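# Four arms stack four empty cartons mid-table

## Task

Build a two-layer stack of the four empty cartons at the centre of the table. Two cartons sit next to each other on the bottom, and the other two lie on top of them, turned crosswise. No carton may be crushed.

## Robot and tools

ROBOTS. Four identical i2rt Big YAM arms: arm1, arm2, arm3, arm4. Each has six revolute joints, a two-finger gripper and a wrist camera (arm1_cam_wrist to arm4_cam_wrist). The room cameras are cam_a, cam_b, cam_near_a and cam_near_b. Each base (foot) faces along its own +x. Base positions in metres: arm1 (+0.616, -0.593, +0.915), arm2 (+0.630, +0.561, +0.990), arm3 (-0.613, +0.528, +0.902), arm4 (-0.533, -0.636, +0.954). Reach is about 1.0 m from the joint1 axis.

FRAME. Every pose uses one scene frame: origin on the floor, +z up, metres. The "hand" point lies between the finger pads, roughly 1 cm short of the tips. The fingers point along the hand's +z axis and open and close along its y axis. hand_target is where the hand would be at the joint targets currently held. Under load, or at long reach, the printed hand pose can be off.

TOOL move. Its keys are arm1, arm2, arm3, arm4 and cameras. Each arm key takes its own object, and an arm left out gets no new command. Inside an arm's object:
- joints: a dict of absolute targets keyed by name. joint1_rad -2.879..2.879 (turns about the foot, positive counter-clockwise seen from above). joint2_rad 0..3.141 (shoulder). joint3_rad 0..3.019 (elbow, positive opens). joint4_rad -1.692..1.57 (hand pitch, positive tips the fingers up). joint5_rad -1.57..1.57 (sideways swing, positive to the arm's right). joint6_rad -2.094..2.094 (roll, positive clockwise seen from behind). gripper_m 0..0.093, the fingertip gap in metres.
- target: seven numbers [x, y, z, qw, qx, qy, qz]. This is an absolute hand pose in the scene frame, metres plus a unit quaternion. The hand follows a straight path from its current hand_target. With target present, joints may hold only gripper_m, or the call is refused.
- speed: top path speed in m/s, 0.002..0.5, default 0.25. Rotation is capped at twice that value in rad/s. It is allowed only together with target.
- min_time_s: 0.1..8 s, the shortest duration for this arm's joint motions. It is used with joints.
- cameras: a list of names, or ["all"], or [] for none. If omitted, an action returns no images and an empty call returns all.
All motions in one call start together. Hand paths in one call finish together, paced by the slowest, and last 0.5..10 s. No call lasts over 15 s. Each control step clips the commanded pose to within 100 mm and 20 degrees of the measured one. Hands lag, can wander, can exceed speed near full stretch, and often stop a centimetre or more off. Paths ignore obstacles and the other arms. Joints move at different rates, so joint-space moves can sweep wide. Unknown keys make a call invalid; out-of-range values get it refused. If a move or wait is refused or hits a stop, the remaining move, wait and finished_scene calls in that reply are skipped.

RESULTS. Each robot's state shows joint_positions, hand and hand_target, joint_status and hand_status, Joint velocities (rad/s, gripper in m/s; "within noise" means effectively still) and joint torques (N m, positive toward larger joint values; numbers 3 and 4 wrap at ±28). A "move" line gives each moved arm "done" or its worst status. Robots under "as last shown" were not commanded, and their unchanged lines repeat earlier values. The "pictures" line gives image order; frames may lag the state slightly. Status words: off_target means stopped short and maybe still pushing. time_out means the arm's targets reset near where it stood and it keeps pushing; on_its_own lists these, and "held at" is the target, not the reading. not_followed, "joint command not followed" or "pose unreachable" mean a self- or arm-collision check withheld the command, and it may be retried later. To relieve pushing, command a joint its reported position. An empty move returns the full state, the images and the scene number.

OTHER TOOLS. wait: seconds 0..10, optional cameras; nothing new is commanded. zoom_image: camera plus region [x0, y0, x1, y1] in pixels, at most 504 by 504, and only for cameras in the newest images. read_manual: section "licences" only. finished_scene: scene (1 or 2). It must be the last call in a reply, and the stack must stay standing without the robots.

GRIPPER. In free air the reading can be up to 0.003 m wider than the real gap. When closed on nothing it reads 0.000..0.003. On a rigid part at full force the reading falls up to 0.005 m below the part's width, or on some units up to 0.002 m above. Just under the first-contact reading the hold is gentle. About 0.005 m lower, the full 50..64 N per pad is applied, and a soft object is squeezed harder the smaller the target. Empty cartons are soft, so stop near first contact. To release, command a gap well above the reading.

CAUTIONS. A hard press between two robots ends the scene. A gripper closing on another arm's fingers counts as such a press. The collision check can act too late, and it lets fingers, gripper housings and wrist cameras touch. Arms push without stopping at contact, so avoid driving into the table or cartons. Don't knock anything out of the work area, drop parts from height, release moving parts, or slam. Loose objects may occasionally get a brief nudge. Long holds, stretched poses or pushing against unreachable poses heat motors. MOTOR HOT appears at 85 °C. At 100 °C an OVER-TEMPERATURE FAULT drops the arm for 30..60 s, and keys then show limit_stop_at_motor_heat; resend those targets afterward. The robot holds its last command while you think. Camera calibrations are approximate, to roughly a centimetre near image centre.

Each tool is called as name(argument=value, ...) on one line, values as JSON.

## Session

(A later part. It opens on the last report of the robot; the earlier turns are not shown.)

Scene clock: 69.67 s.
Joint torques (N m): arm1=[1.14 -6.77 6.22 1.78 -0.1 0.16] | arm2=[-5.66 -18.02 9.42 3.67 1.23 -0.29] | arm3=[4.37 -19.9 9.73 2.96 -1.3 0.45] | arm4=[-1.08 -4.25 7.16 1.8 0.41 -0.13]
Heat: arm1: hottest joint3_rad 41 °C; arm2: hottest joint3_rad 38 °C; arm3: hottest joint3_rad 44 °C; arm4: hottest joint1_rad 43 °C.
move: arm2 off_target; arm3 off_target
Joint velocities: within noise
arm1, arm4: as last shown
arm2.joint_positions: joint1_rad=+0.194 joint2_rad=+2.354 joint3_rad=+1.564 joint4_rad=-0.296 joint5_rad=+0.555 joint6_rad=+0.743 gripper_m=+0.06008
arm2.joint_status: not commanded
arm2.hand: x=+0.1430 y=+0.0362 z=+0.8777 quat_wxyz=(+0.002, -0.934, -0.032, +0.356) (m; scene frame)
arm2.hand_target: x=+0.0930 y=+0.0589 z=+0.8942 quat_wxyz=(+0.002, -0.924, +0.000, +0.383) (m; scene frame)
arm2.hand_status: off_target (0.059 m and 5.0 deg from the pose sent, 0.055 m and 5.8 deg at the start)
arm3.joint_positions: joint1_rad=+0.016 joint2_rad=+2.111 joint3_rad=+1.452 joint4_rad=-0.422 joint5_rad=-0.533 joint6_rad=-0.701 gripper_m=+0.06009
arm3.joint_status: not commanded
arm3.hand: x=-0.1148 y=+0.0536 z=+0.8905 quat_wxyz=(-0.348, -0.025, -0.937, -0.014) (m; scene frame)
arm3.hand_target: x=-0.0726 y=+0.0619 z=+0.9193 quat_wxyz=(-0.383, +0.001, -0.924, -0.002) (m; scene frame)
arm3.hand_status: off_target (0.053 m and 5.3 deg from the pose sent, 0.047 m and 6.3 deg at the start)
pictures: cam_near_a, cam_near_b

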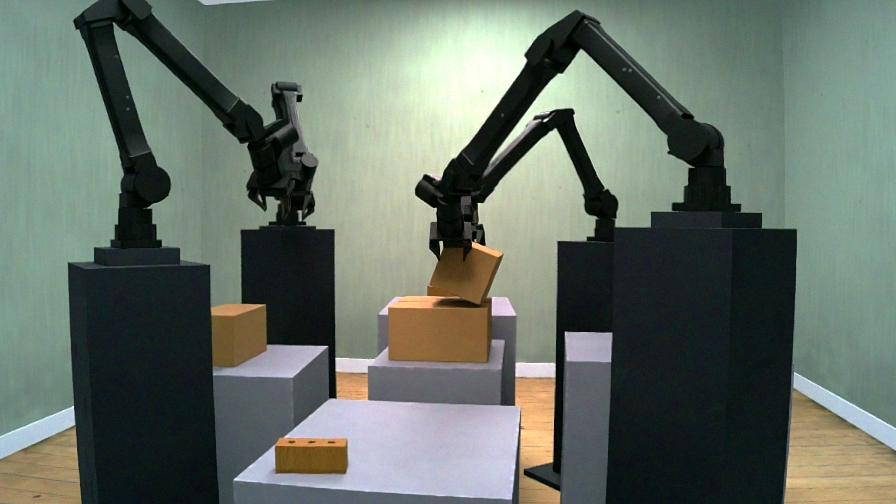

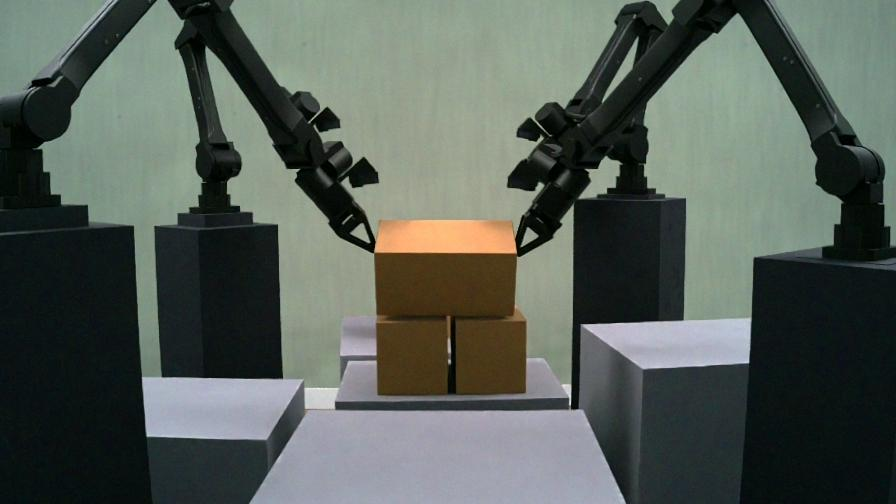

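move(arm2={"target":[0.09,0.085,0.895,0,0.9239,0,-0.3827],"speed":0.05}, arm3={"target":[-0.07,0.088,0.92,0.3827,0,0.9239,0],"speed":0.05}, cameras=["cam_near_b","cam_near_a"])

zoom_image(camera="cam_near_a", region=[360, 200, 560, 400])

Scene clock: 71.63 s.
Joint torques (N m): arm1=[1.08 -6.71 6.24 1.8 -0.1 0.15] | arm2=[-5.13 -19.9 8.24 3.51 1.14 -0.35] | arm3=[4.6 -21.71 9.22 2.78 -1.11 0.44] | arm4=[-0.97 -4.31 7.16 1.74 0.41 -0.14]
Heat: arm1: hottest joint3_rad 41 °C; arm2: hottest joint3_rad 38 °C; arm3: hottest joint3_rad 44 °C; arm4: hottest joint1_rad 42 °C.
move: arm2 off_target; arm3 off_target
Joint velocities: within noise
arm1, arm4: as last shown
arm2.joint_positions: joint1_rad=+0.157 joint2_rad=+2.354 joint3_rad=+1.482 joint4_rad=-0.232 joint5_rad=+0.545 joint6_rad=+0.715 gripper_m=+0.06008
arm2.joint_status: not commanded
arm2.hand: x=+0.1411 y=+0.0741 z=+0.8540 quat_wxyz=(+0.017, -0.937, -0.032, +0.347) (m; scene frame)
arm2.hand_target: x=+0.0924 y=+0.0877 z=+0.8955 quat_wxyz=(+0.002, -0.924, +0.001, +0.383) (m; scene frame)
arm2.hand_status: off_target (0.066 m and 6.0 deg from the pose sent, 0.074 m and 5.0 deg at the start)
arm3.joint_positions: joint1_rad=+0.045 joint2_rad=+2.094 joint3_rad=+1.370 joint4_rad=-0.366 joint5_rad=-0.521 joint6_rad=-0.670 gripper_m=+0.06009
arm3.joint_status: not commanded
arm3.hand: x=-0.1174 y=+0.0838 z=+0.8736 quat_wxyz=(-0.341, -0.029, -0.939, -0.023) (m; scene frame)
arm3.hand_target: x=-0.0730 y=+0.0911 z=+0.9213 quat_wxyz=(-0.383, +0.001, -0.924, -0.002) (m; scene frame)
arm3.hand_status: off_target (0.066 m and 6.6 deg from the pose sent, 0.064 m and 5.3 deg at the start)
pictures: cam_near_a, cam_near_b

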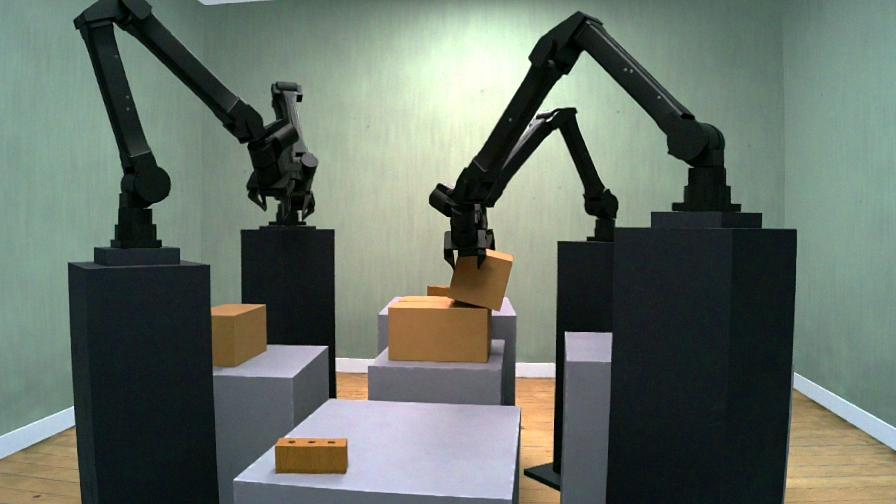

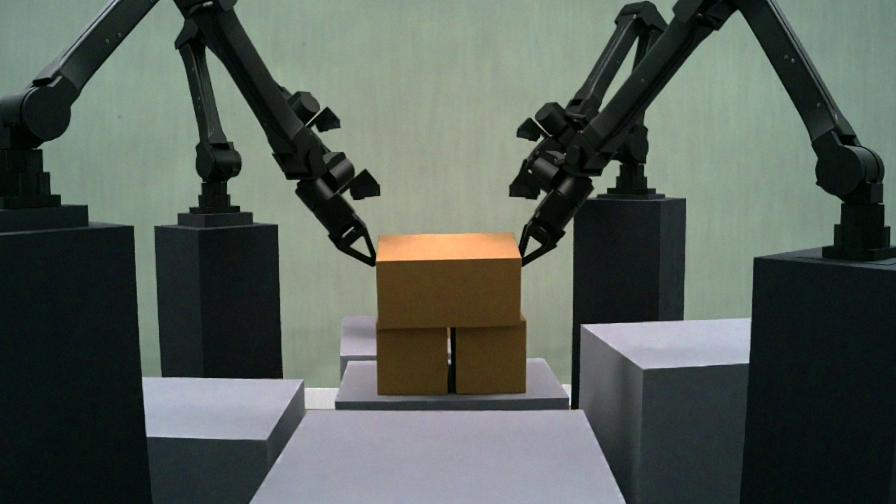

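Scaled by 2.520 from the camera's 896x504 image, which has a finer 1280x720 frame.

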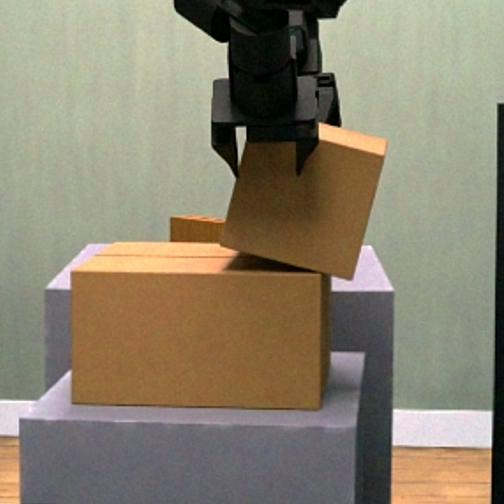

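move(arm2={"target":[0.09,0.04,0.905,0,0.9239,0,-0.3827],"speed":0.05}, arm3={"target":[-0.07,0.043,0.93,0.3827,0,0.9239,0],"speed":0.05}, cameras=["cam_near_b","cam_near_a"])

zoom_image(camera="cam_near_a", region=[360, 200, 560, 400])

Scene clock: 74.47 s.
Joint torques (N m): arm1=[1.14 -6.71 6.24 1.8 -0.1 0.16] | arm2=[-3.02 -18.08 14.97 1.84 1.44 -0.12] | arm3=[2.9 -19.72 12.83 1.58 -1.46 0.27] | arm4=[-1.03 -4.42 7.16 1.77 0.41 -0.12]
Heat: arm1: hottest joint3_rad 41 °C; arm2: hottest joint3_rad 38 °C; arm3: hottest joint3_rad 45 °C; arm4: hottest joint1_rad 42 °C.
move: arm2 off_target; arm3 off_target
Joint velocities: within noise
arm1, arm4: as last shown
arm2.joint_positions: joint1_rad=+0.183 joint2_rad=+2.354 joint3_rad=+1.541 joint4_rad=-0.309 joint5_rad=+0.558 joint6_rad=+0.739 gripper_m=+0.06008
arm2.joint_status: not commanded
arm2.hand: x=+0.1446 y=+0.0529 z=+0.8682 quat_wxyz=(+0.019, -0.937, -0.034, +0.346) (m; scene frame)
arm2.hand_target: x=+0.0937 y=+0.0452 z=+0.9080 quat_wxyz=(+0.001, -0.924, +0.000, +0.383) (m; scene frame)
arm2.hand_status: off_target (0.067 m and 6.3 deg from the pose sent, 0.080 m and 6.0 deg at the start)
arm3.joint_positions: joint1_rad=+0.018 joint2_rad=+2.109 joint3_rad=+1.456 joint4_rad=-0.438 joint5_rad=-0.537 joint6_rad=-0.700 gripper_m=+0.06009
arm3.joint_status: not commanded
arm3.hand: x=-0.1142 y=+0.0563 z=+0.8919 quat_wxyz=(-0.346, -0.025, -0.938, -0.020) (m; scene frame)
arm3.hand_target: x=-0.0734 y=+0.0471 z=+0.9322 quat_wxyz=(-0.383, +0.001, -0.924, +0.000) (m; scene frame)
arm3.hand_status: off_target (0.060 m and 5.8 deg from the pose sent, 0.084 m and 6.7 deg at the start)
pictures: cam_near_a, cam_near_b

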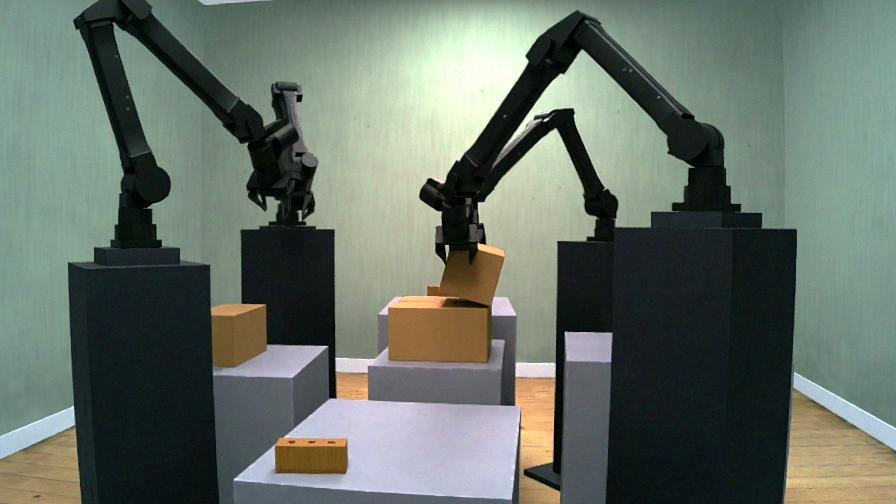

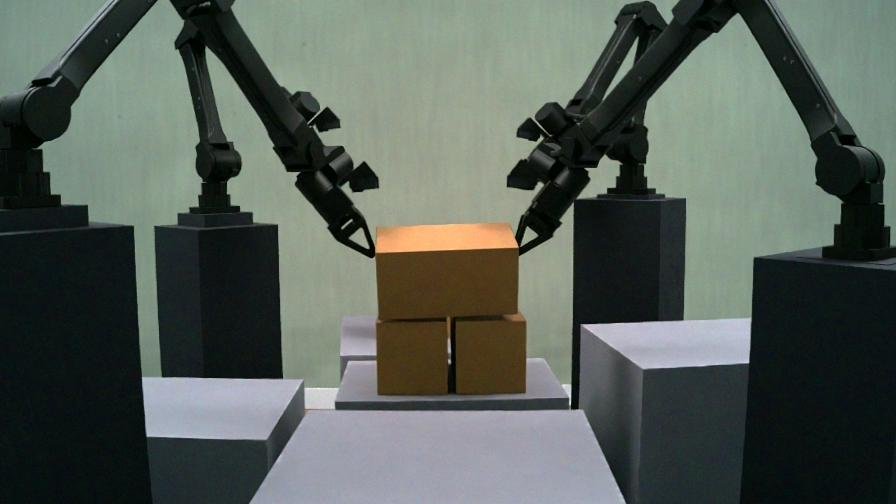

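Scaled by 2.520 from the camera's 896x504 image, which has a finer 1280x720 frame.

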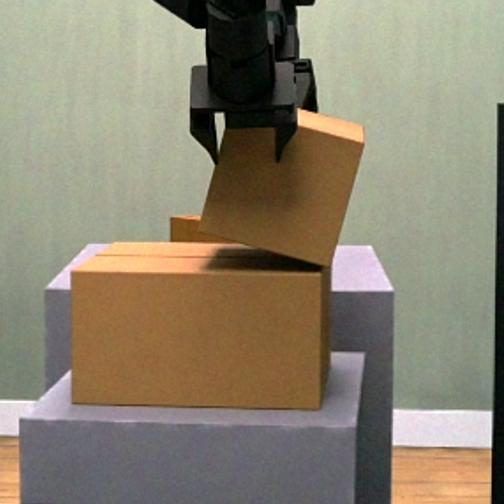

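move(arm2={"target":[0.09,0.028,0.875,0,0.9239,0,-0.3827],"speed":0.05}, arm3={"target":[-0.07,0.03,0.895,0.3827,0,0.9239,0],"speed":0.05}, cameras=["cam_near_b","cam_near_a"])

zoom_image(camera="cam_near_a", region=[360, 200, 560, 400])

Scene clock: 76.40 s.
Joint torques (N m): arm1=[1.14 -6.77 6.23 1.78 -0.1 0.15] | arm2=[-3.25 -17.96 14.32 2.51 1.34 -0.1] | arm3=[2.2 -19.25 12.72 2.59 -1.19 0.26] | arm4=[-0.97 -4.37 7.17 1.73 0.41 -0.15]
Heat: arm1: hottest joint3_rad 40 °C; arm2: hottest joint3_rad 39 °C; arm3: hottest joint3_rad 46 °C; arm4: hottest joint1_rad 42 °C.
move: arm2 off_target; arm3 off_target
Joint velocities: within noise
arm1, arm4: as last shown
arm2.joint_positions: joint1_rad=+0.195 joint2_rad=+2.419 joint3_rad=+1.596 joint4_rad=-0.309 joint5_rad=+0.566 joint6_rad=+0.749 gripper_m=+0.06008
arm2.joint_status: not commanded
arm2.hand: x=+0.1447 y=+0.0408 z=+0.8444 quat_wxyz=(+0.022, -0.937, -0.035, +0.347) (m; scene frame)
arm2.hand_target: x=+0.0936 y=+0.0332 z=+0.8781 quat_wxyz=(+0.001, -0.924, +0.000, +0.383) (m; scene frame)
arm2.hand_status: off_target (0.064 m and 6.5 deg from the pose sent, 0.060 m and 6.3 deg at the start)
arm3.joint_positions: joint1_rad=+0.013 joint2_rad=+2.170 joint3_rad=+1.479 joint4_rad=-0.425 joint5_rad=-0.551 joint6_rad=-0.713 gripper_m=+0.06009
arm3.joint_status: not commanded
arm3.hand: x=-0.1134 y=+0.0529 z=+0.8631 quat_wxyz=(-0.343, -0.024, -0.939, -0.030) (m; scene frame)
arm3.hand_target: x=-0.0738 y=+0.0343 z=+0.8981 quat_wxyz=(-0.383, +0.000, -0.924, -0.001) (m; scene frame)
arm3.hand_status: off_target (0.059 m and 6.6 deg from the pose sent, 0.052 m and 5.8 deg at the start)
pictures: cam_near_a, cam_near_b

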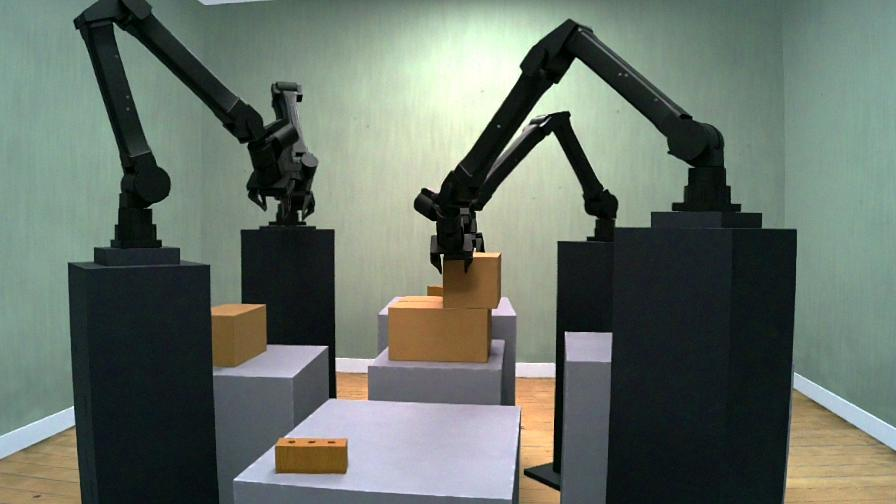

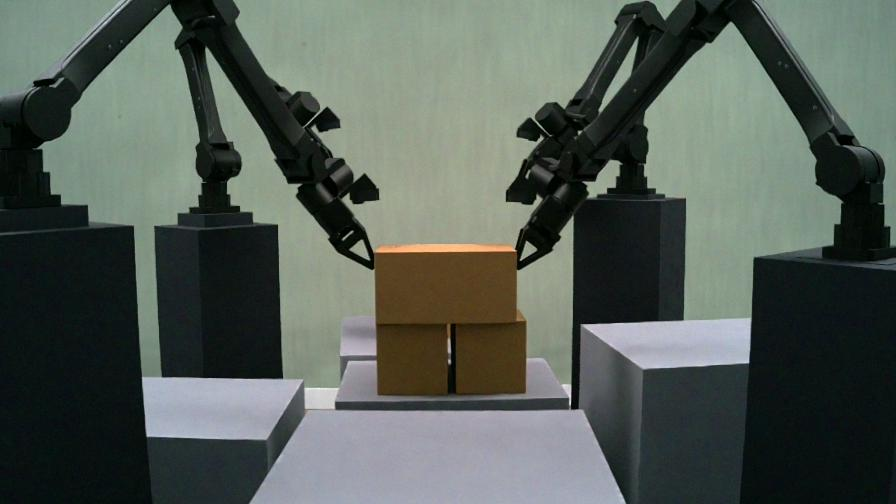

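Scaled by 2.520 from the camera's 896x504 image, which has a finer 1280x720 frame.

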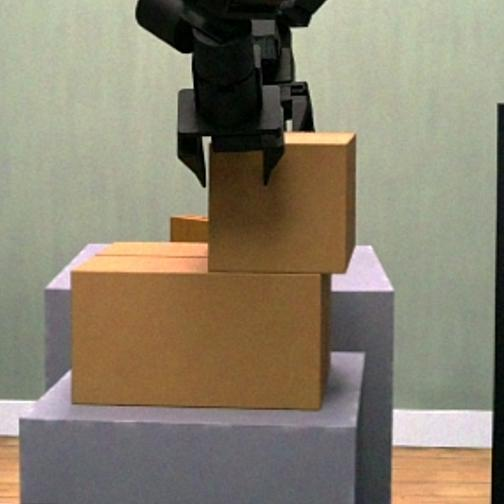

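move(arm2={"target":[0.17,0.036,0.86,0,0.9239,0,-0.3827],"speed":0.06}, arm3={"target":[-0.14,0.045,0.88,0.3827,0,0.9239,0],"speed":0.06}, cameras=["cam_near_b","cam_near_a"])

move(arm2={"target":[0.26,0.10,0.95,0,0.9239,0,-0.3827],"speed":0.12}, arm3={"target":[-0.24,0.10,0.95,0.3827,0,0.9239,0],"speed":0.12}, cameras=["all"])

zoom_image(camera="cam_near_a", region=[360, 200, 560, 400])

Scene clock: 79.47 s.
Joint torques (N m): arm1=[1.08 -6.71 6.23 1.8 -0.1 0.16] | arm2=[1.32 -20.01 6 1.91 0.64 0.03] | arm3=[-0.56 -20.89 6.75 1.5 -0.62 0.03] | arm4=[-1.03 -4.37 7.16 1.8 0.41 -0.14]
Heat: arm1: hottest joint3_rad 40 °C; arm2: hottest joint3_rad 39 °C; arm3: hottest joint3_rad 46 °C; arm4: hottest joint1_rad 42 °C.
move: arm2 off_target; arm3 off_target
Joint velocities: within noise
arm1.joint_positions: joint1_rad=+0.105 joint2_rad=+1.210 joint3_rad=+0.583 joint4_rad=-0.316 joint5_rad=-0.470 joint6_rad=-0.536 gripper_m=+0.06009
arm1.joint_status: not commanded
arm1.hand: x=+0.2636 y=-0.3961 z=+1.0140 quat_wxyz=(+0.006, +0.928, -0.007, -0.373) (m; scene frame)
arm1.hand_target: x=+0.2601 y=-0.4000 z=+1.0199 quat_wxyz=(+0.000, +0.924, +0.000, -0.383) (m; scene frame)
arm1.hand_status: not commanded
arm2.joint_positions: joint1_rad=+0.238 joint2_rad=+2.404 joint3_rad=+1.516 joint4_rad=-0.238 joint5_rad=+0.628 joint6_rad=+0.829 gripper_m=+0.06008
arm2.joint_status: not commanded
arm2.hand: x=+0.1726 y=+0.0450 z=+0.8390 quat_wxyz=(+0.018, -0.929, -0.010, +0.370) (m; scene frame)
arm2.hand_target: x=+0.1700 y=+0.0362 z=+0.8597 quat_wxyz=(+0.000, -0.924, +0.000, +0.382) (m; scene frame)
arm2.hand_status: off_target (0.023 m and 2.8 deg from the pose sent, 0.030 m and 6.5 deg at the start)
arm3.joint_positions: joint1_rad=-0.026 joint2_rad=+2.131 joint3_rad=+1.375 joint4_rad=-0.322 joint5_rad=-0.600 joint6_rad=-0.767 gripper_m=+0.06009
arm3.joint_status: not commanded
arm3.hand: x=-0.1399 y=+0.0558 z=+0.8626 quat_wxyz=(-0.371, -0.005, -0.929, -0.017) (m; scene frame)
arm3.hand_target: x=-0.1401 y=+0.0453 z=+0.8799 quat_wxyz=(-0.383, +0.000, -0.924, +0.000) (m; scene frame)
arm3.hand_status: off_target (0.020 m and 2.5 deg from the pose sent, 0.032 m and 6.6 deg at the start)
arm4.joint_positions: joint1_rad=-0.429 joint2_rad=+1.237 joint3_rad=+0.326 joint4_rad=+0.050 joint5_rad=+0.374 joint6_rad=+0.401 gripper_m=+0.06007
arm4.joint_status: not commanded
arm4.hand: x=-0.2023 y=-0.5042 z=+0.9840 quat_wxyz=(-0.384, +0.009, -0.923, -0.004) (m; scene frame)
arm4.hand_target: x=-0.2002 y=-0.5100 z=+0.9802 quat_wxyz=(-0.383, +0.000, -0.924, +0.000) (m; scene frame)
arm4.hand_status: not commanded
pictures: cam_near_a, cam_near_b

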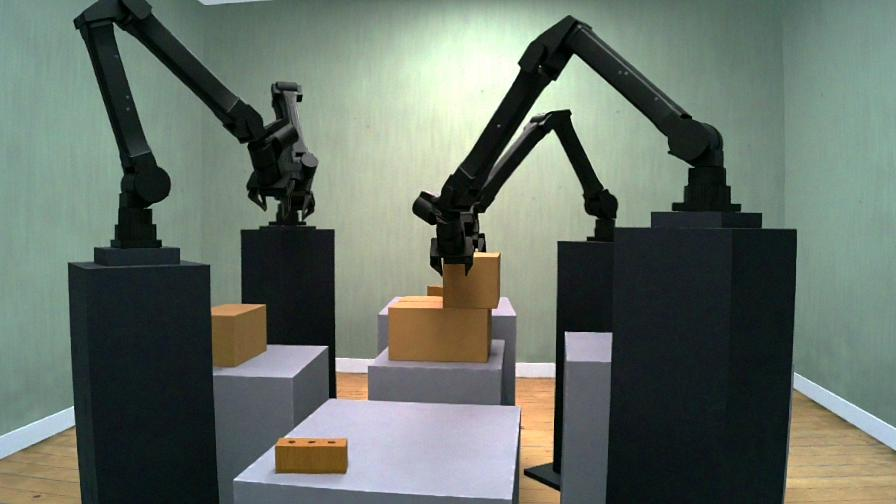

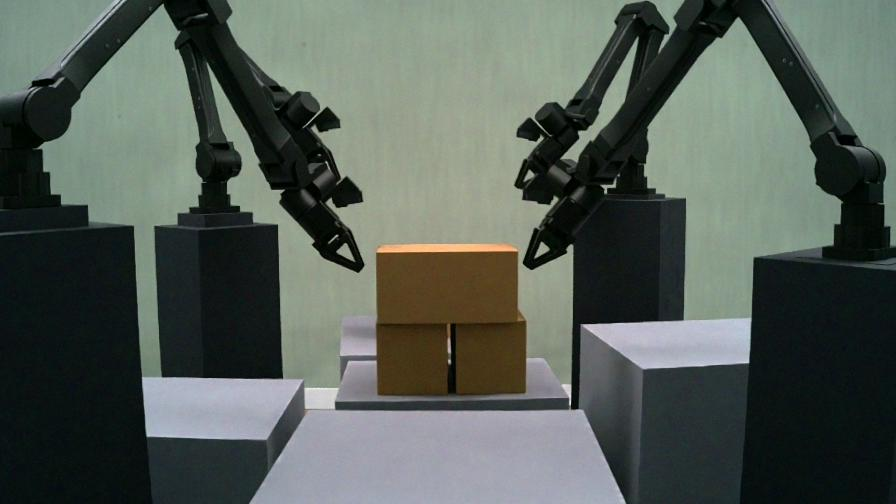

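Scene clock: 81.47 s.
Joint torques (N m): arm1=[1.14 -6.71 6.23 1.8 -0.1 0.15] | arm2=[2.14 -14.97 6 0.7 0.69 0.09] | arm3=[-0.62 -16.21 6.86 0.64 -0.66 0.05] | arm4=[-0.97 -4.25 7.24 1.83 0.42 -0.12]
Heat: arm1: hottest joint3_rad 40 °C; arm2: hottest joint3_rad 39 °C; arm3: hottest joint3_rad 46 °C; arm4: hottest joint1_rad 42 °C.
move: arm2 off_target; arm3 off_target
Joint velocities: within noise
arm1, arm4: as last shown
arm2.joint_positions: joint1_rad=+0.311 joint2_rad=+2.046 joint3_rad=+1.152 joint4_rad=-0.248 joint5_rad=+0.663 joint6_rad=+0.917 gripper_m=+0.06008
arm2.joint_status: not commanded
arm2.hand: x=+0.2555 y=+0.1021 z=+0.9396 quat_wxyz=(+0.005, -0.925, -0.002, +0.380) (m; scene frame)
arm2.hand_target: x=+0.2599 y=+0.1001 z=+0.9496 quat_wxyz=(+0.000, -0.924, +0.000, +0.383) (m; scene frame)
arm2.hand_status: off_target (0.011 m and 0.7 deg from the pose sent, 0.152 m and 2.8 deg at the start)
arm3.joint_positions: joint1_rad=-0.123 joint2_rad=+1.805 joint3_rad=+1.084 joint4_rad=-0.390 joint5_rad=-0.647 joint6_rad=-0.872 gripper_m=+0.06009
arm3.joint_status: not commanded
arm3.hand: x=-0.2359 y=+0.1049 z=+0.9414 quat_wxyz=(-0.379, +0.000, -0.925, -0.007) (m; scene frame)
arm3.hand_target: x=-0.2400 y=+0.1000 z=+0.9499 quat_wxyz=(-0.383, +0.000, -0.924, +0.000) (m; scene frame)
arm3.hand_status: off_target (0.011 m and 0.9 deg from the pose sent, 0.140 m and 2.5 deg at the start)
pictures: arm1_cam_wrist, arm2_cam_wrist, arm3_cam_wrist, arm4_cam_wrist, cam_a, cam_b, cam_near_a, cam_near_b
camera_calibration:
arm1_cam_wrist: T_world_to_cam=[[-0.00435852, 0.999927, -0.0113132, 0.408232], [0.988641, 0.00260911, -0.150276, -0.103774], [-0.150235, -0.0118397, -0.988579, 1.16181], [0, 0, 0, 1]] pos_world=[0.278919, -0.394176, 1.13757]
arm2_cam_wrist: T_world_to_cam=[[-0.00177176, 0.999959, 0.00889287, -0.109373], [0.986081, 0.00322554, -0.166235, -0.0910993], [-0.166257, 0.00847456, -0.986046, 1.09336], [0, 0, 0, 1]] pos_world=[0.271415, 0.100397, 1.06393]
arm3_cam_wrist: T_world_to_cam=[[0.00814127, -0.999929, -0.00869954, 0.114561], [-0.985472, -0.00654707, -0.169709, -0.0676724], [0.16964, 0.00995481, -0.985456, 1.08957], [0, 0, 0, 1]] pos_world=[-0.252457, 0.103263, 1.06323]
arm4_cam_wrist: T_world_to_cam=[[0.0305292, -0.999523, 0.00456418, -0.505205], [-0.985052, -0.030861, -0.169468, -0.0444747], [0.169528, 0.000677759, -0.985525, 1.12699], [0, 0, 0, 1]] pos_world=[-0.219443, -0.507101, 1.10545]

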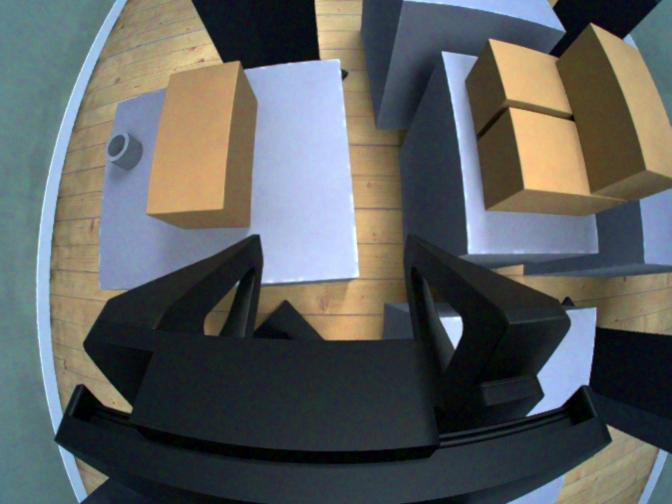

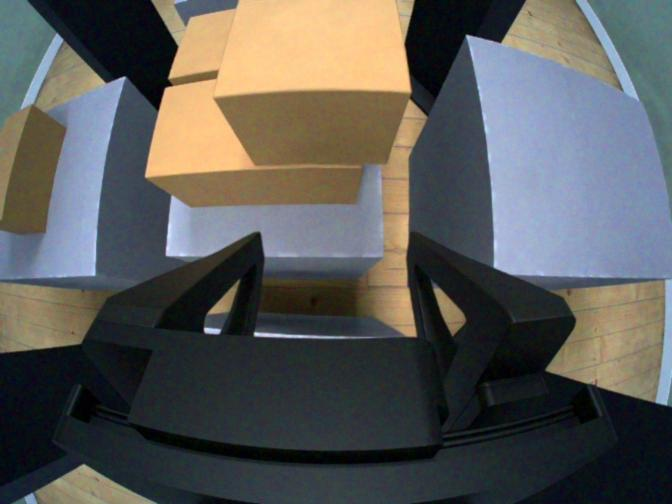

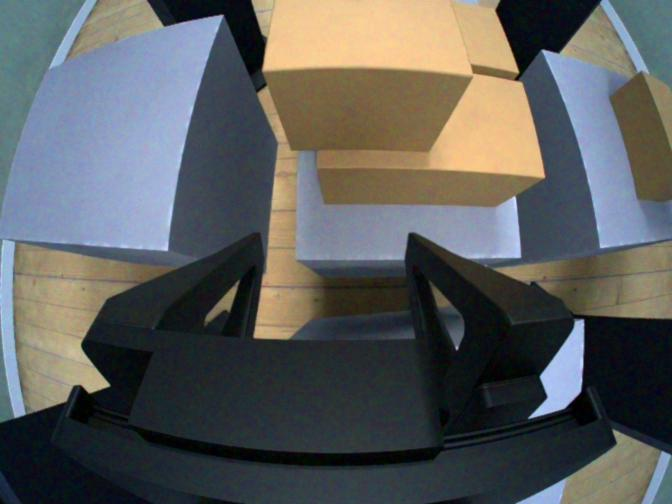

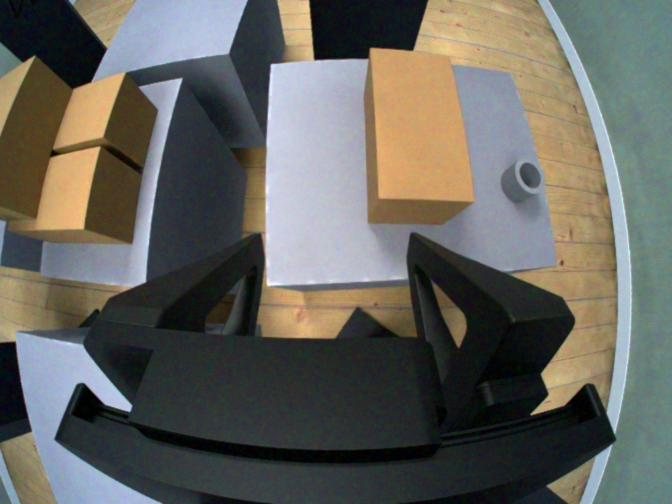

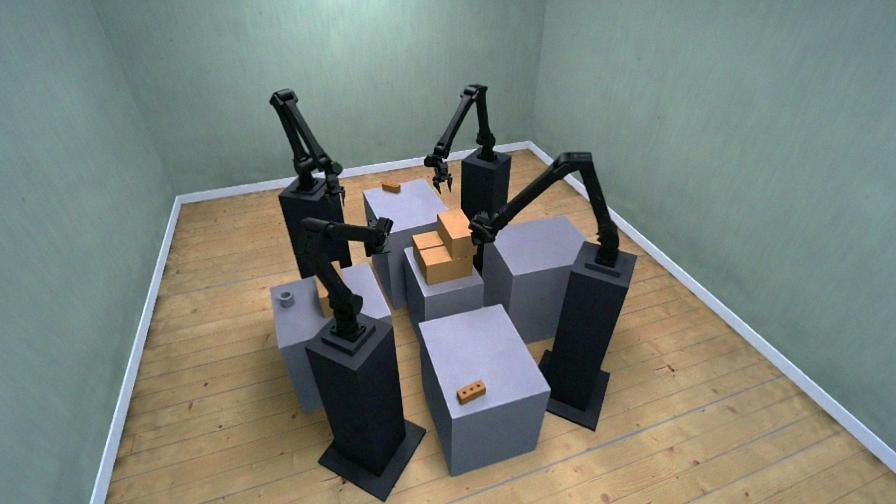

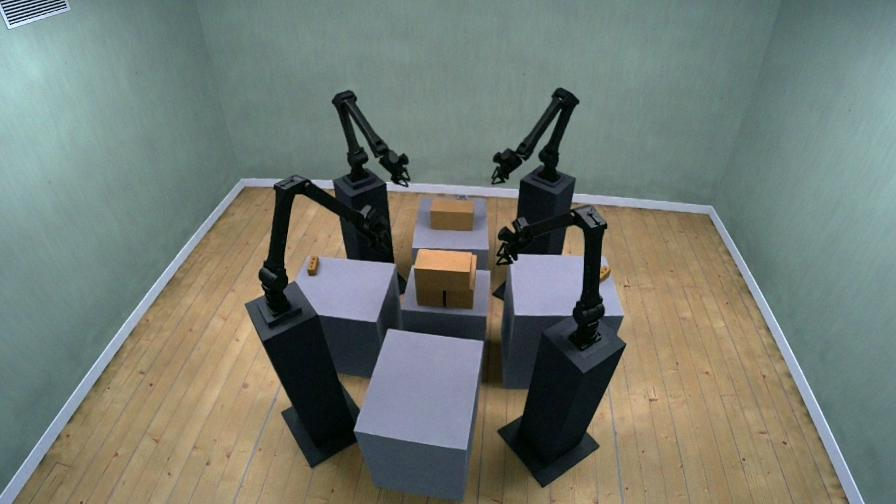

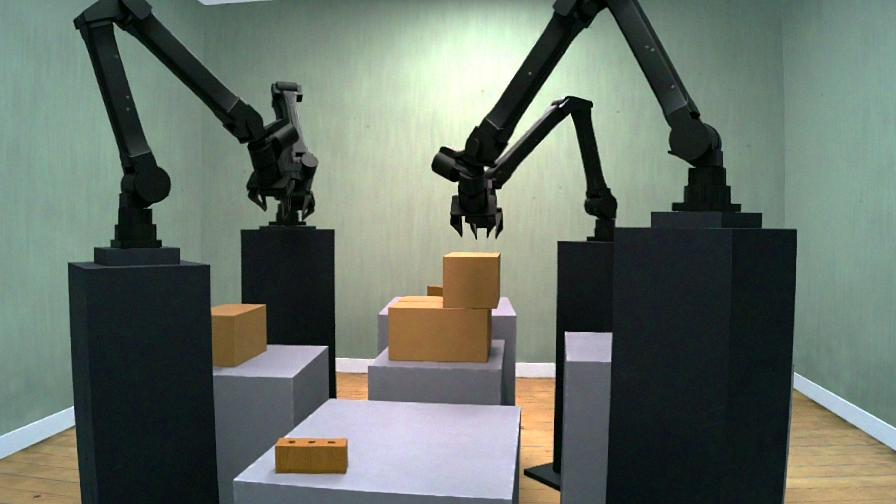

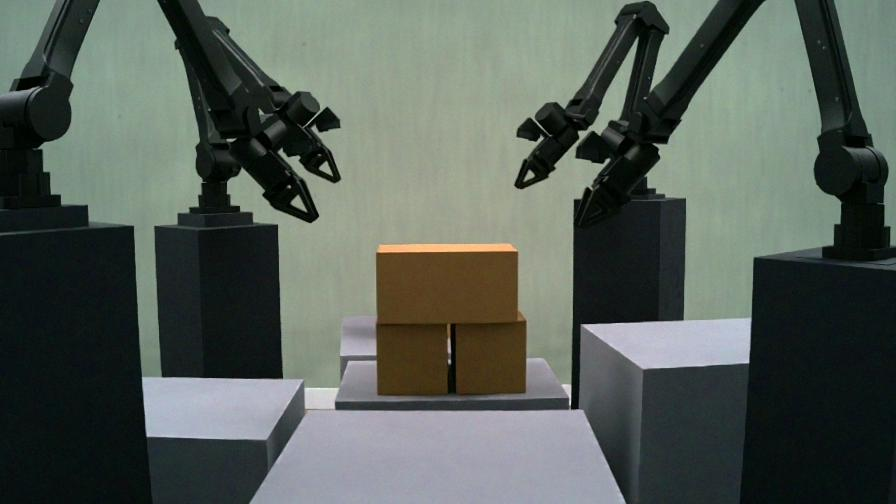

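Scaled by 2.520 from the camera's 896x504 image, which has a finer 1280x720 frame.

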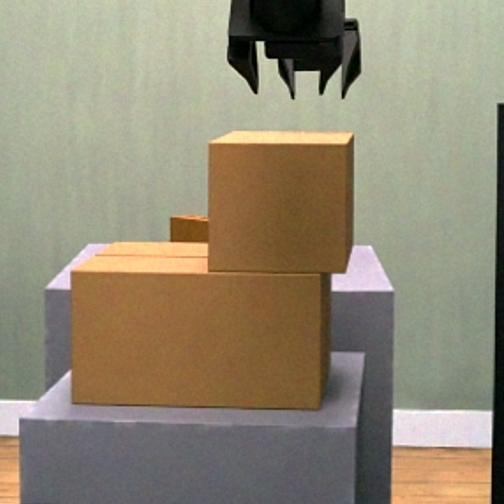

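move(arm1={"target":[0.22,-0.62,0.82,0,0.9239,0,-0.3827],"speed":0.2,"joints":{"gripper_m":0.01}}, arm4={"target":[-0.16,-0.62,0.82,0.3827,0,0.9239,0],"speed":0.2,"joints":{"gripper_m":0.01}})

move(arm1={"target":[0.20,-0.62,0.728,0,0.9239,0,-0.3827],"speed":0.12}, arm4={"target":[-0.14,-0.618,0.728,0.3827,0,0.9239,0],"speed":0.12}, cameras=["arm1_cam_wrist","arm4_cam_wrist","cam_near_a","cam_near_b"])

Scene clock: 88.10 s.
Joint torques (N m): arm1=[1.14 -6.65 1.95 2.06 0.19 0.16] | arm2=[1.38 -16.26 6.11 0.68 0.66 0.07] | arm3=[-0.56 -16.15 6.87 0.59 -0.66 0.05] | arm4=[-0.73 -8.88 0.34 1.88 0.05 -0.29]
Heat: arm1: hottest joint3_rad 40 °C; arm2: hottest joint2_rad 38 °C; arm3: hottest joint3_rad 45 °C; arm4: hottest joint1_rad 42 °C.
move: arm1 done; arm4 done
Joint velocities: within noise
arm1.joint_positions: joint1_rad=+0.897 joint2_rad=+1.908 joint3_rad=+0.353 joint4_rad=+0.748 joint5_rad=+0.068 joint6_rad=+0.064 gripper_m=+0.01009
arm1.joint_status: all done
arm1.hand: x=+0.2275 y=-0.6142 z=+0.8195 quat_wxyz=(-0.003, +0.927, -0.002, -0.374) (m; scene frame)
arm1.hand_target: x=+0.2202 y=-0.6201 z=+0.8201 quat_wxyz=(+0.000, +0.924, +0.000, -0.382) (m; scene frame)
arm1.hand_status: done (0.009 m and 1.2 deg from the pose sent, 0.300 m and 1.5 deg at the start)
arm2, arm3: as last shown
arm3.hand: x=-0.2359 y=+0.1049 z=+0.9414 quat_wxyz=(-0.379, +0.000, -0.925, -0.006) (m; scene frame)
arm4.joint_positions: joint1_rad=-0.910 joint2_rad=+2.113 joint3_rad=+0.334 joint4_rad=+0.989 joint5_rad=+0.052 joint6_rad=+0.055 gripper_m=+0.01007
arm4.joint_status: all done
arm4.hand: x=-0.1618 y=-0.6157 z=+0.8243 quat_wxyz=(-0.382, +0.002, -0.924, -0.003) (m; scene frame)
arm4.hand_target: x=-0.1600 y=-0.6199 z=+0.8201 quat_wxyz=(-0.383, +0.000, -0.924, +0.000) (m; scene frame)
arm4.hand_status: done (0.006 m and 0.4 deg from the pose sent, 0.205 m and 1.2 deg at the start)
pictures: none

Scene clock: 89.67 s.
Joint torques (N m): arm1=[0.56 -8.76 -0.24 2.07 0.02 0.11] | arm2=[1.49 -15.56 5.93 0.69 0.71 0.09] | arm3=[-0.62 -16.15 6.87 0.61 -0.66 0.05] | arm4=[-0.85 -10.87 -1.29 1.94 0.11 -0.25]
Heat: arm1: hottest joint3_rad 40 °C; arm2: hottest joint2_rad 38 °C; arm3: hottest joint3_rad 45 °C; arm4: hottest joint1_rad 42 °C.
move: arm1 done; arm4 done
Joint velocities: within noise
arm1.joint_positions: joint1_rad=+0.897 joint2_rad=+2.312 joint3_rad=+0.513 joint4_rad=+0.998 joint5_rad=+0.068 joint6_rad=+0.064 gripper_m=+0.01009
arm1.joint_status: not commanded
arm1.hand: x=+0.2026 y=-0.6165 z=+0.7293 quat_wxyz=(-0.003, +0.926, -0.003, -0.377) (m; scene frame)
arm1.hand_target: x=+0.1999 y=-0.6201 z=+0.7281 quat_wxyz=(+0.000, +0.924, +0.000, -0.383) (m; scene frame)
arm1.hand_status: done (0.005 m and 0.8 deg from the pose sent, 0.096 m and 1.2 deg at the start)
arm2, arm3: as last shown
arm4.joint_positions: joint1_rad=-0.910 joint2_rad=+2.483 joint3_rad=+0.523 joint4_rad=+1.169 joint5_rad=+0.052 joint6_rad=+0.055 gripper_m=+0.01007
arm4.joint_status: not commanded
arm4.hand: x=-0.1406 y=-0.6138 z=+0.7328 quat_wxyz=(-0.381, +0.002, -0.924, -0.003) (m; scene frame)
arm4.hand_target: x=-0.1401 y=-0.6179 z=+0.7281 quat_wxyz=(-0.383, +0.000, -0.924, +0.000) (m; scene frame)
arm4.hand_status: done (0.006 m and 0.4 deg from the pose sent, 0.099 m and 0.4 deg at the start)
pictures: arm1_cam_wrist, arm4_cam_wrist, cam_near_a, cam_near_b
camera_calibration:
arm1_cam_wrist: T_world_to_cam=[[-0.00513134, 0.999953, 0.00824249, 0.611017], [0.987469, 0.00636703, -0.157682, -0.0777914], [-0.157727, 0.00733009, -0.987456, 0.881007], [0, 0, 0, 1]] pos_world=[0.21891, -0.616951, 0.852652]
arm4_cam_wrist: T_world_to_cam=[[0.0150524, -0.999886, 0.00129175, -0.615559], [-0.986423, -0.0150609, -0.163531, -0.0244267], [0.163531, 0.0011873, -0.986537, 0.869348], [0, 0, 0, 1]] pos_world=[-0.156995, -0.616889, 0.854445]

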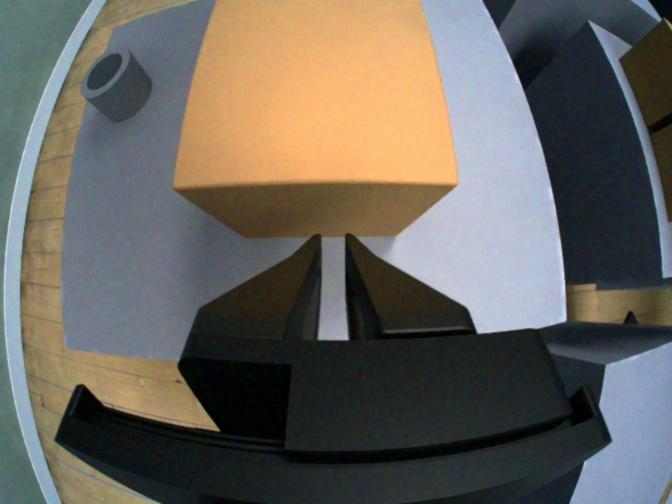

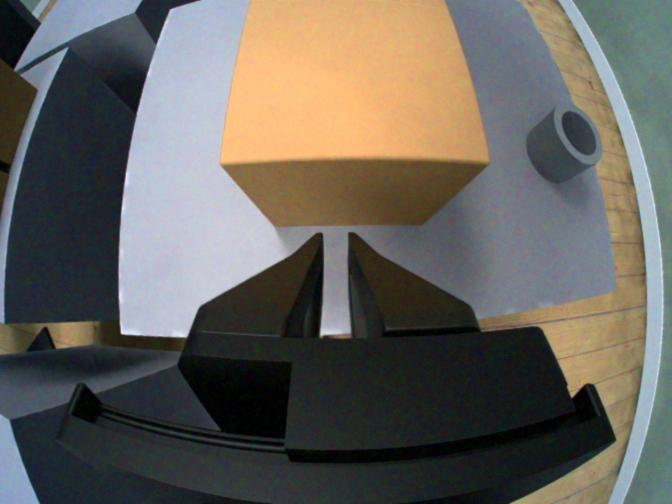

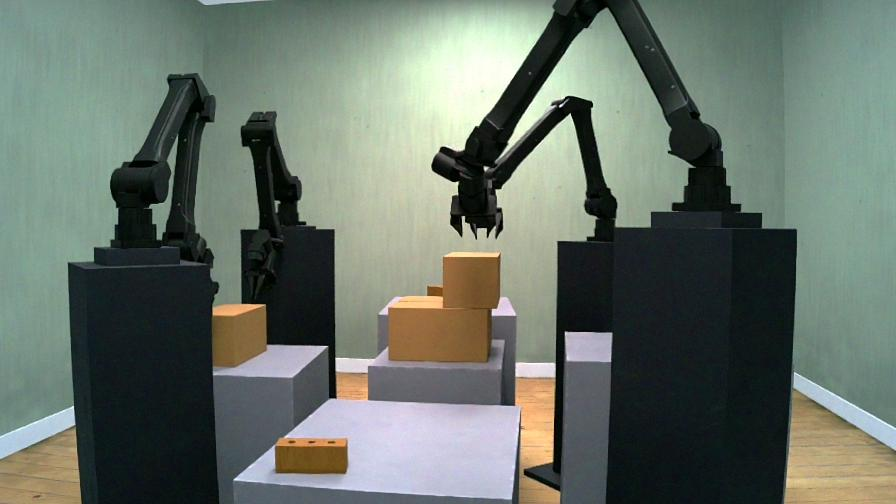

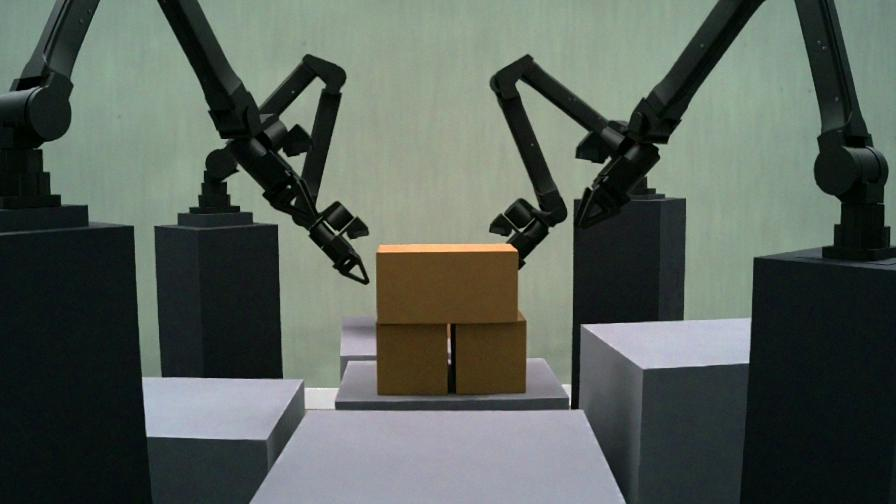

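move(arm1={"target":[0.185,-0.627,0.695,0,0.9239,0,-0.3827],"speed":0.1}, arm4={"target":[-0.11,-0.627,0.69,0.3827,0,0.9239,0],"speed":0.1}, cameras=["arm1_cam_wrist","arm4_cam_wrist","cam_near_a","cam_a"])

zoom_image(camera="cam_a", region=[260, 200, 480, 340])

zoom_image(camera="cam_near_a", region=[180, 230, 340, 400])

Scene clock: 93.03 s.
Joint torques (N m): arm1=[1.14 -9.29 -0.36 2.06 0.19 0.16] | arm2=[1.49 -15.27 5.85 0.72 0.7 0.09] | arm3=[-0.67 -16.15 6.86 0.59 -0.66 0.04] | arm4=[-0.91 -11.87 -0.83 1.11 0.05 -0.27]
Heat: arm1: hottest joint3_rad 40 °C; arm2: hottest joint2_rad 38 °C; arm3: hottest joint3_rad 45 °C; arm4: hottest joint1_rad 42 °C.
move: arm1 done; arm4 off_target
Joint velocities: within noise
arm1.joint_positions: joint1_rad=+0.907 joint2_rad=+2.418 joint3_rad=+0.601 joint4_rad=+1.017 joint5_rad=+0.076 joint6_rad=+0.072 gripper_m=+0.01009
arm1.joint_status: not commanded
arm1.hand: x=+0.1866 y=-0.6208 z=+0.6972 quat_wxyz=(-0.003, +0.926, -0.003, -0.377) (m; scene frame)
arm1.hand_target: x=+0.1851 y=-0.6270 z=+0.6951 quat_wxyz=(+0.000, +0.924, +0.000, -0.383) (m; scene frame)
arm1.hand_status: done (0.007 m and 0.8 deg from the pose sent, 0.040 m and 0.9 deg at the start)
arm2, arm3: as last shown
arm4.joint_positions: joint1_rad=-0.943 joint2_rad=+2.570 joint3_rad=+0.657 joint4_rad=+1.149 joint5_rad=+0.026 joint6_rad=+0.031 gripper_m=+0.01007
arm4.joint_status: not commanded
arm4.hand: x=-0.1045 y=-0.6207 z=+0.7010 quat_wxyz=(-0.393, +0.002, -0.919, -0.004) (m; scene frame)
arm4.hand_target: x=-0.1103 y=-0.6268 z=+0.6903 quat_wxyz=(-0.383, +0.000, -0.924, +0.000) (m; scene frame)
arm4.hand_status: off_target (0.014 m and 1.4 deg from the pose sent, 0.054 m and 0.4 deg at the start)
pictures: arm1_cam_wrist, arm4_cam_wrist, cam_a, cam_near_a
camera_calibration:
arm1_cam_wrist: T_world_to_cam=[[-0.0043032, 0.999956, 0.00832461, 0.615367], [0.987315, 0.0055698, -0.158679, -0.0667686], [-0.158718, 0.00753619, -0.987295, 0.84703], [0, 0, 0, 1]] pos_world=[0.203009, -0.621352, 0.820551]
arm4_cam_wrist: T_world_to_cam=[[0.0169108, -0.999857, -0.000295632, -0.621652], [-0.981732, -0.0165483, -0.189546, 0.0236518], [0.189514, 0.00349562, -0.981872, 0.832934], [0, 0, 0, 1]] pos_world=[-0.12412, -0.624084, 0.822133]

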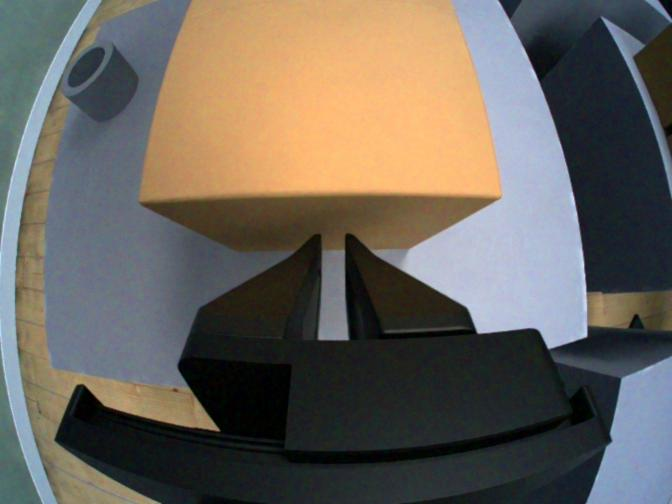

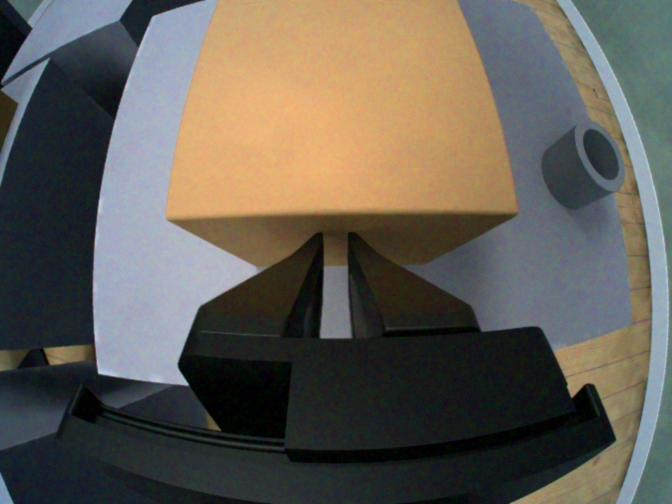

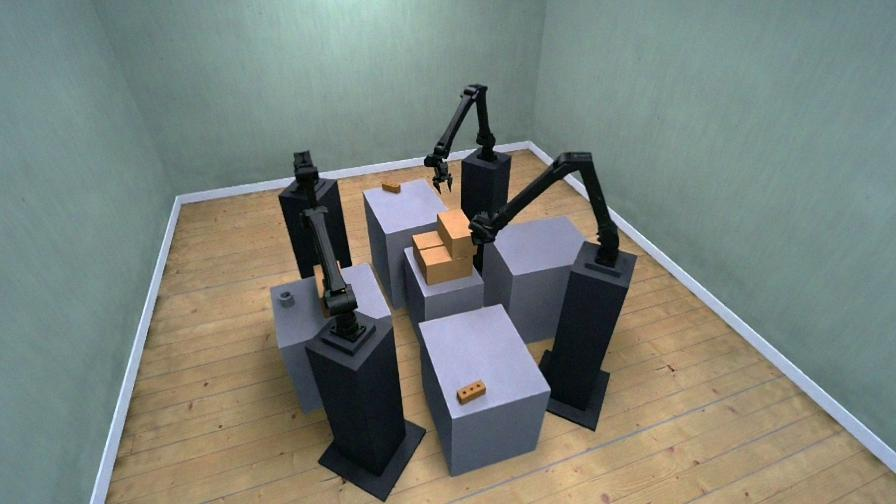

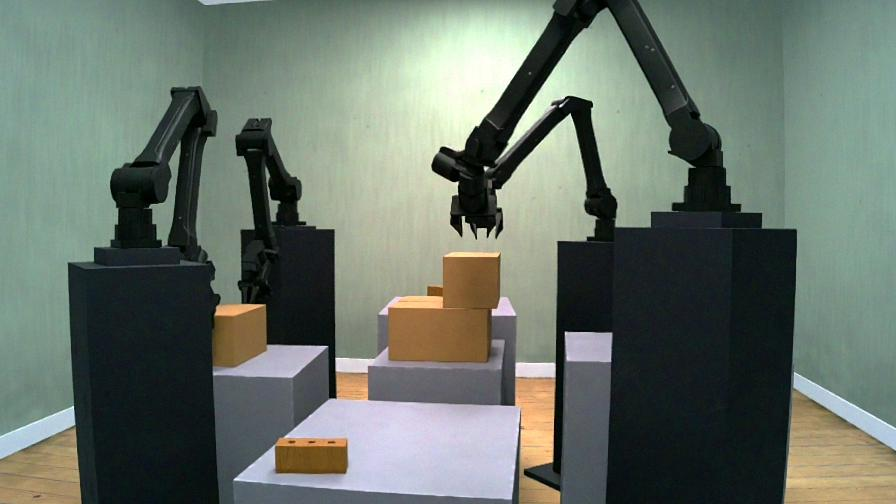

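Scaled by 2.291 from the camera's 896x504 image, which has a finer 1280x720 frame.

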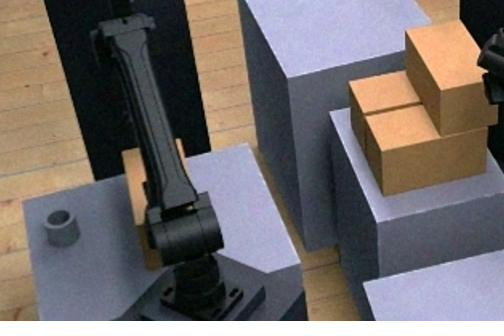

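Scaled by 2.965 from the camera's 896x504 image, which has a finer 1280x720 frame.

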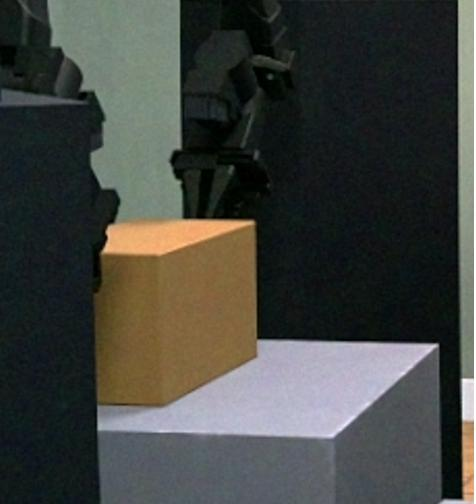

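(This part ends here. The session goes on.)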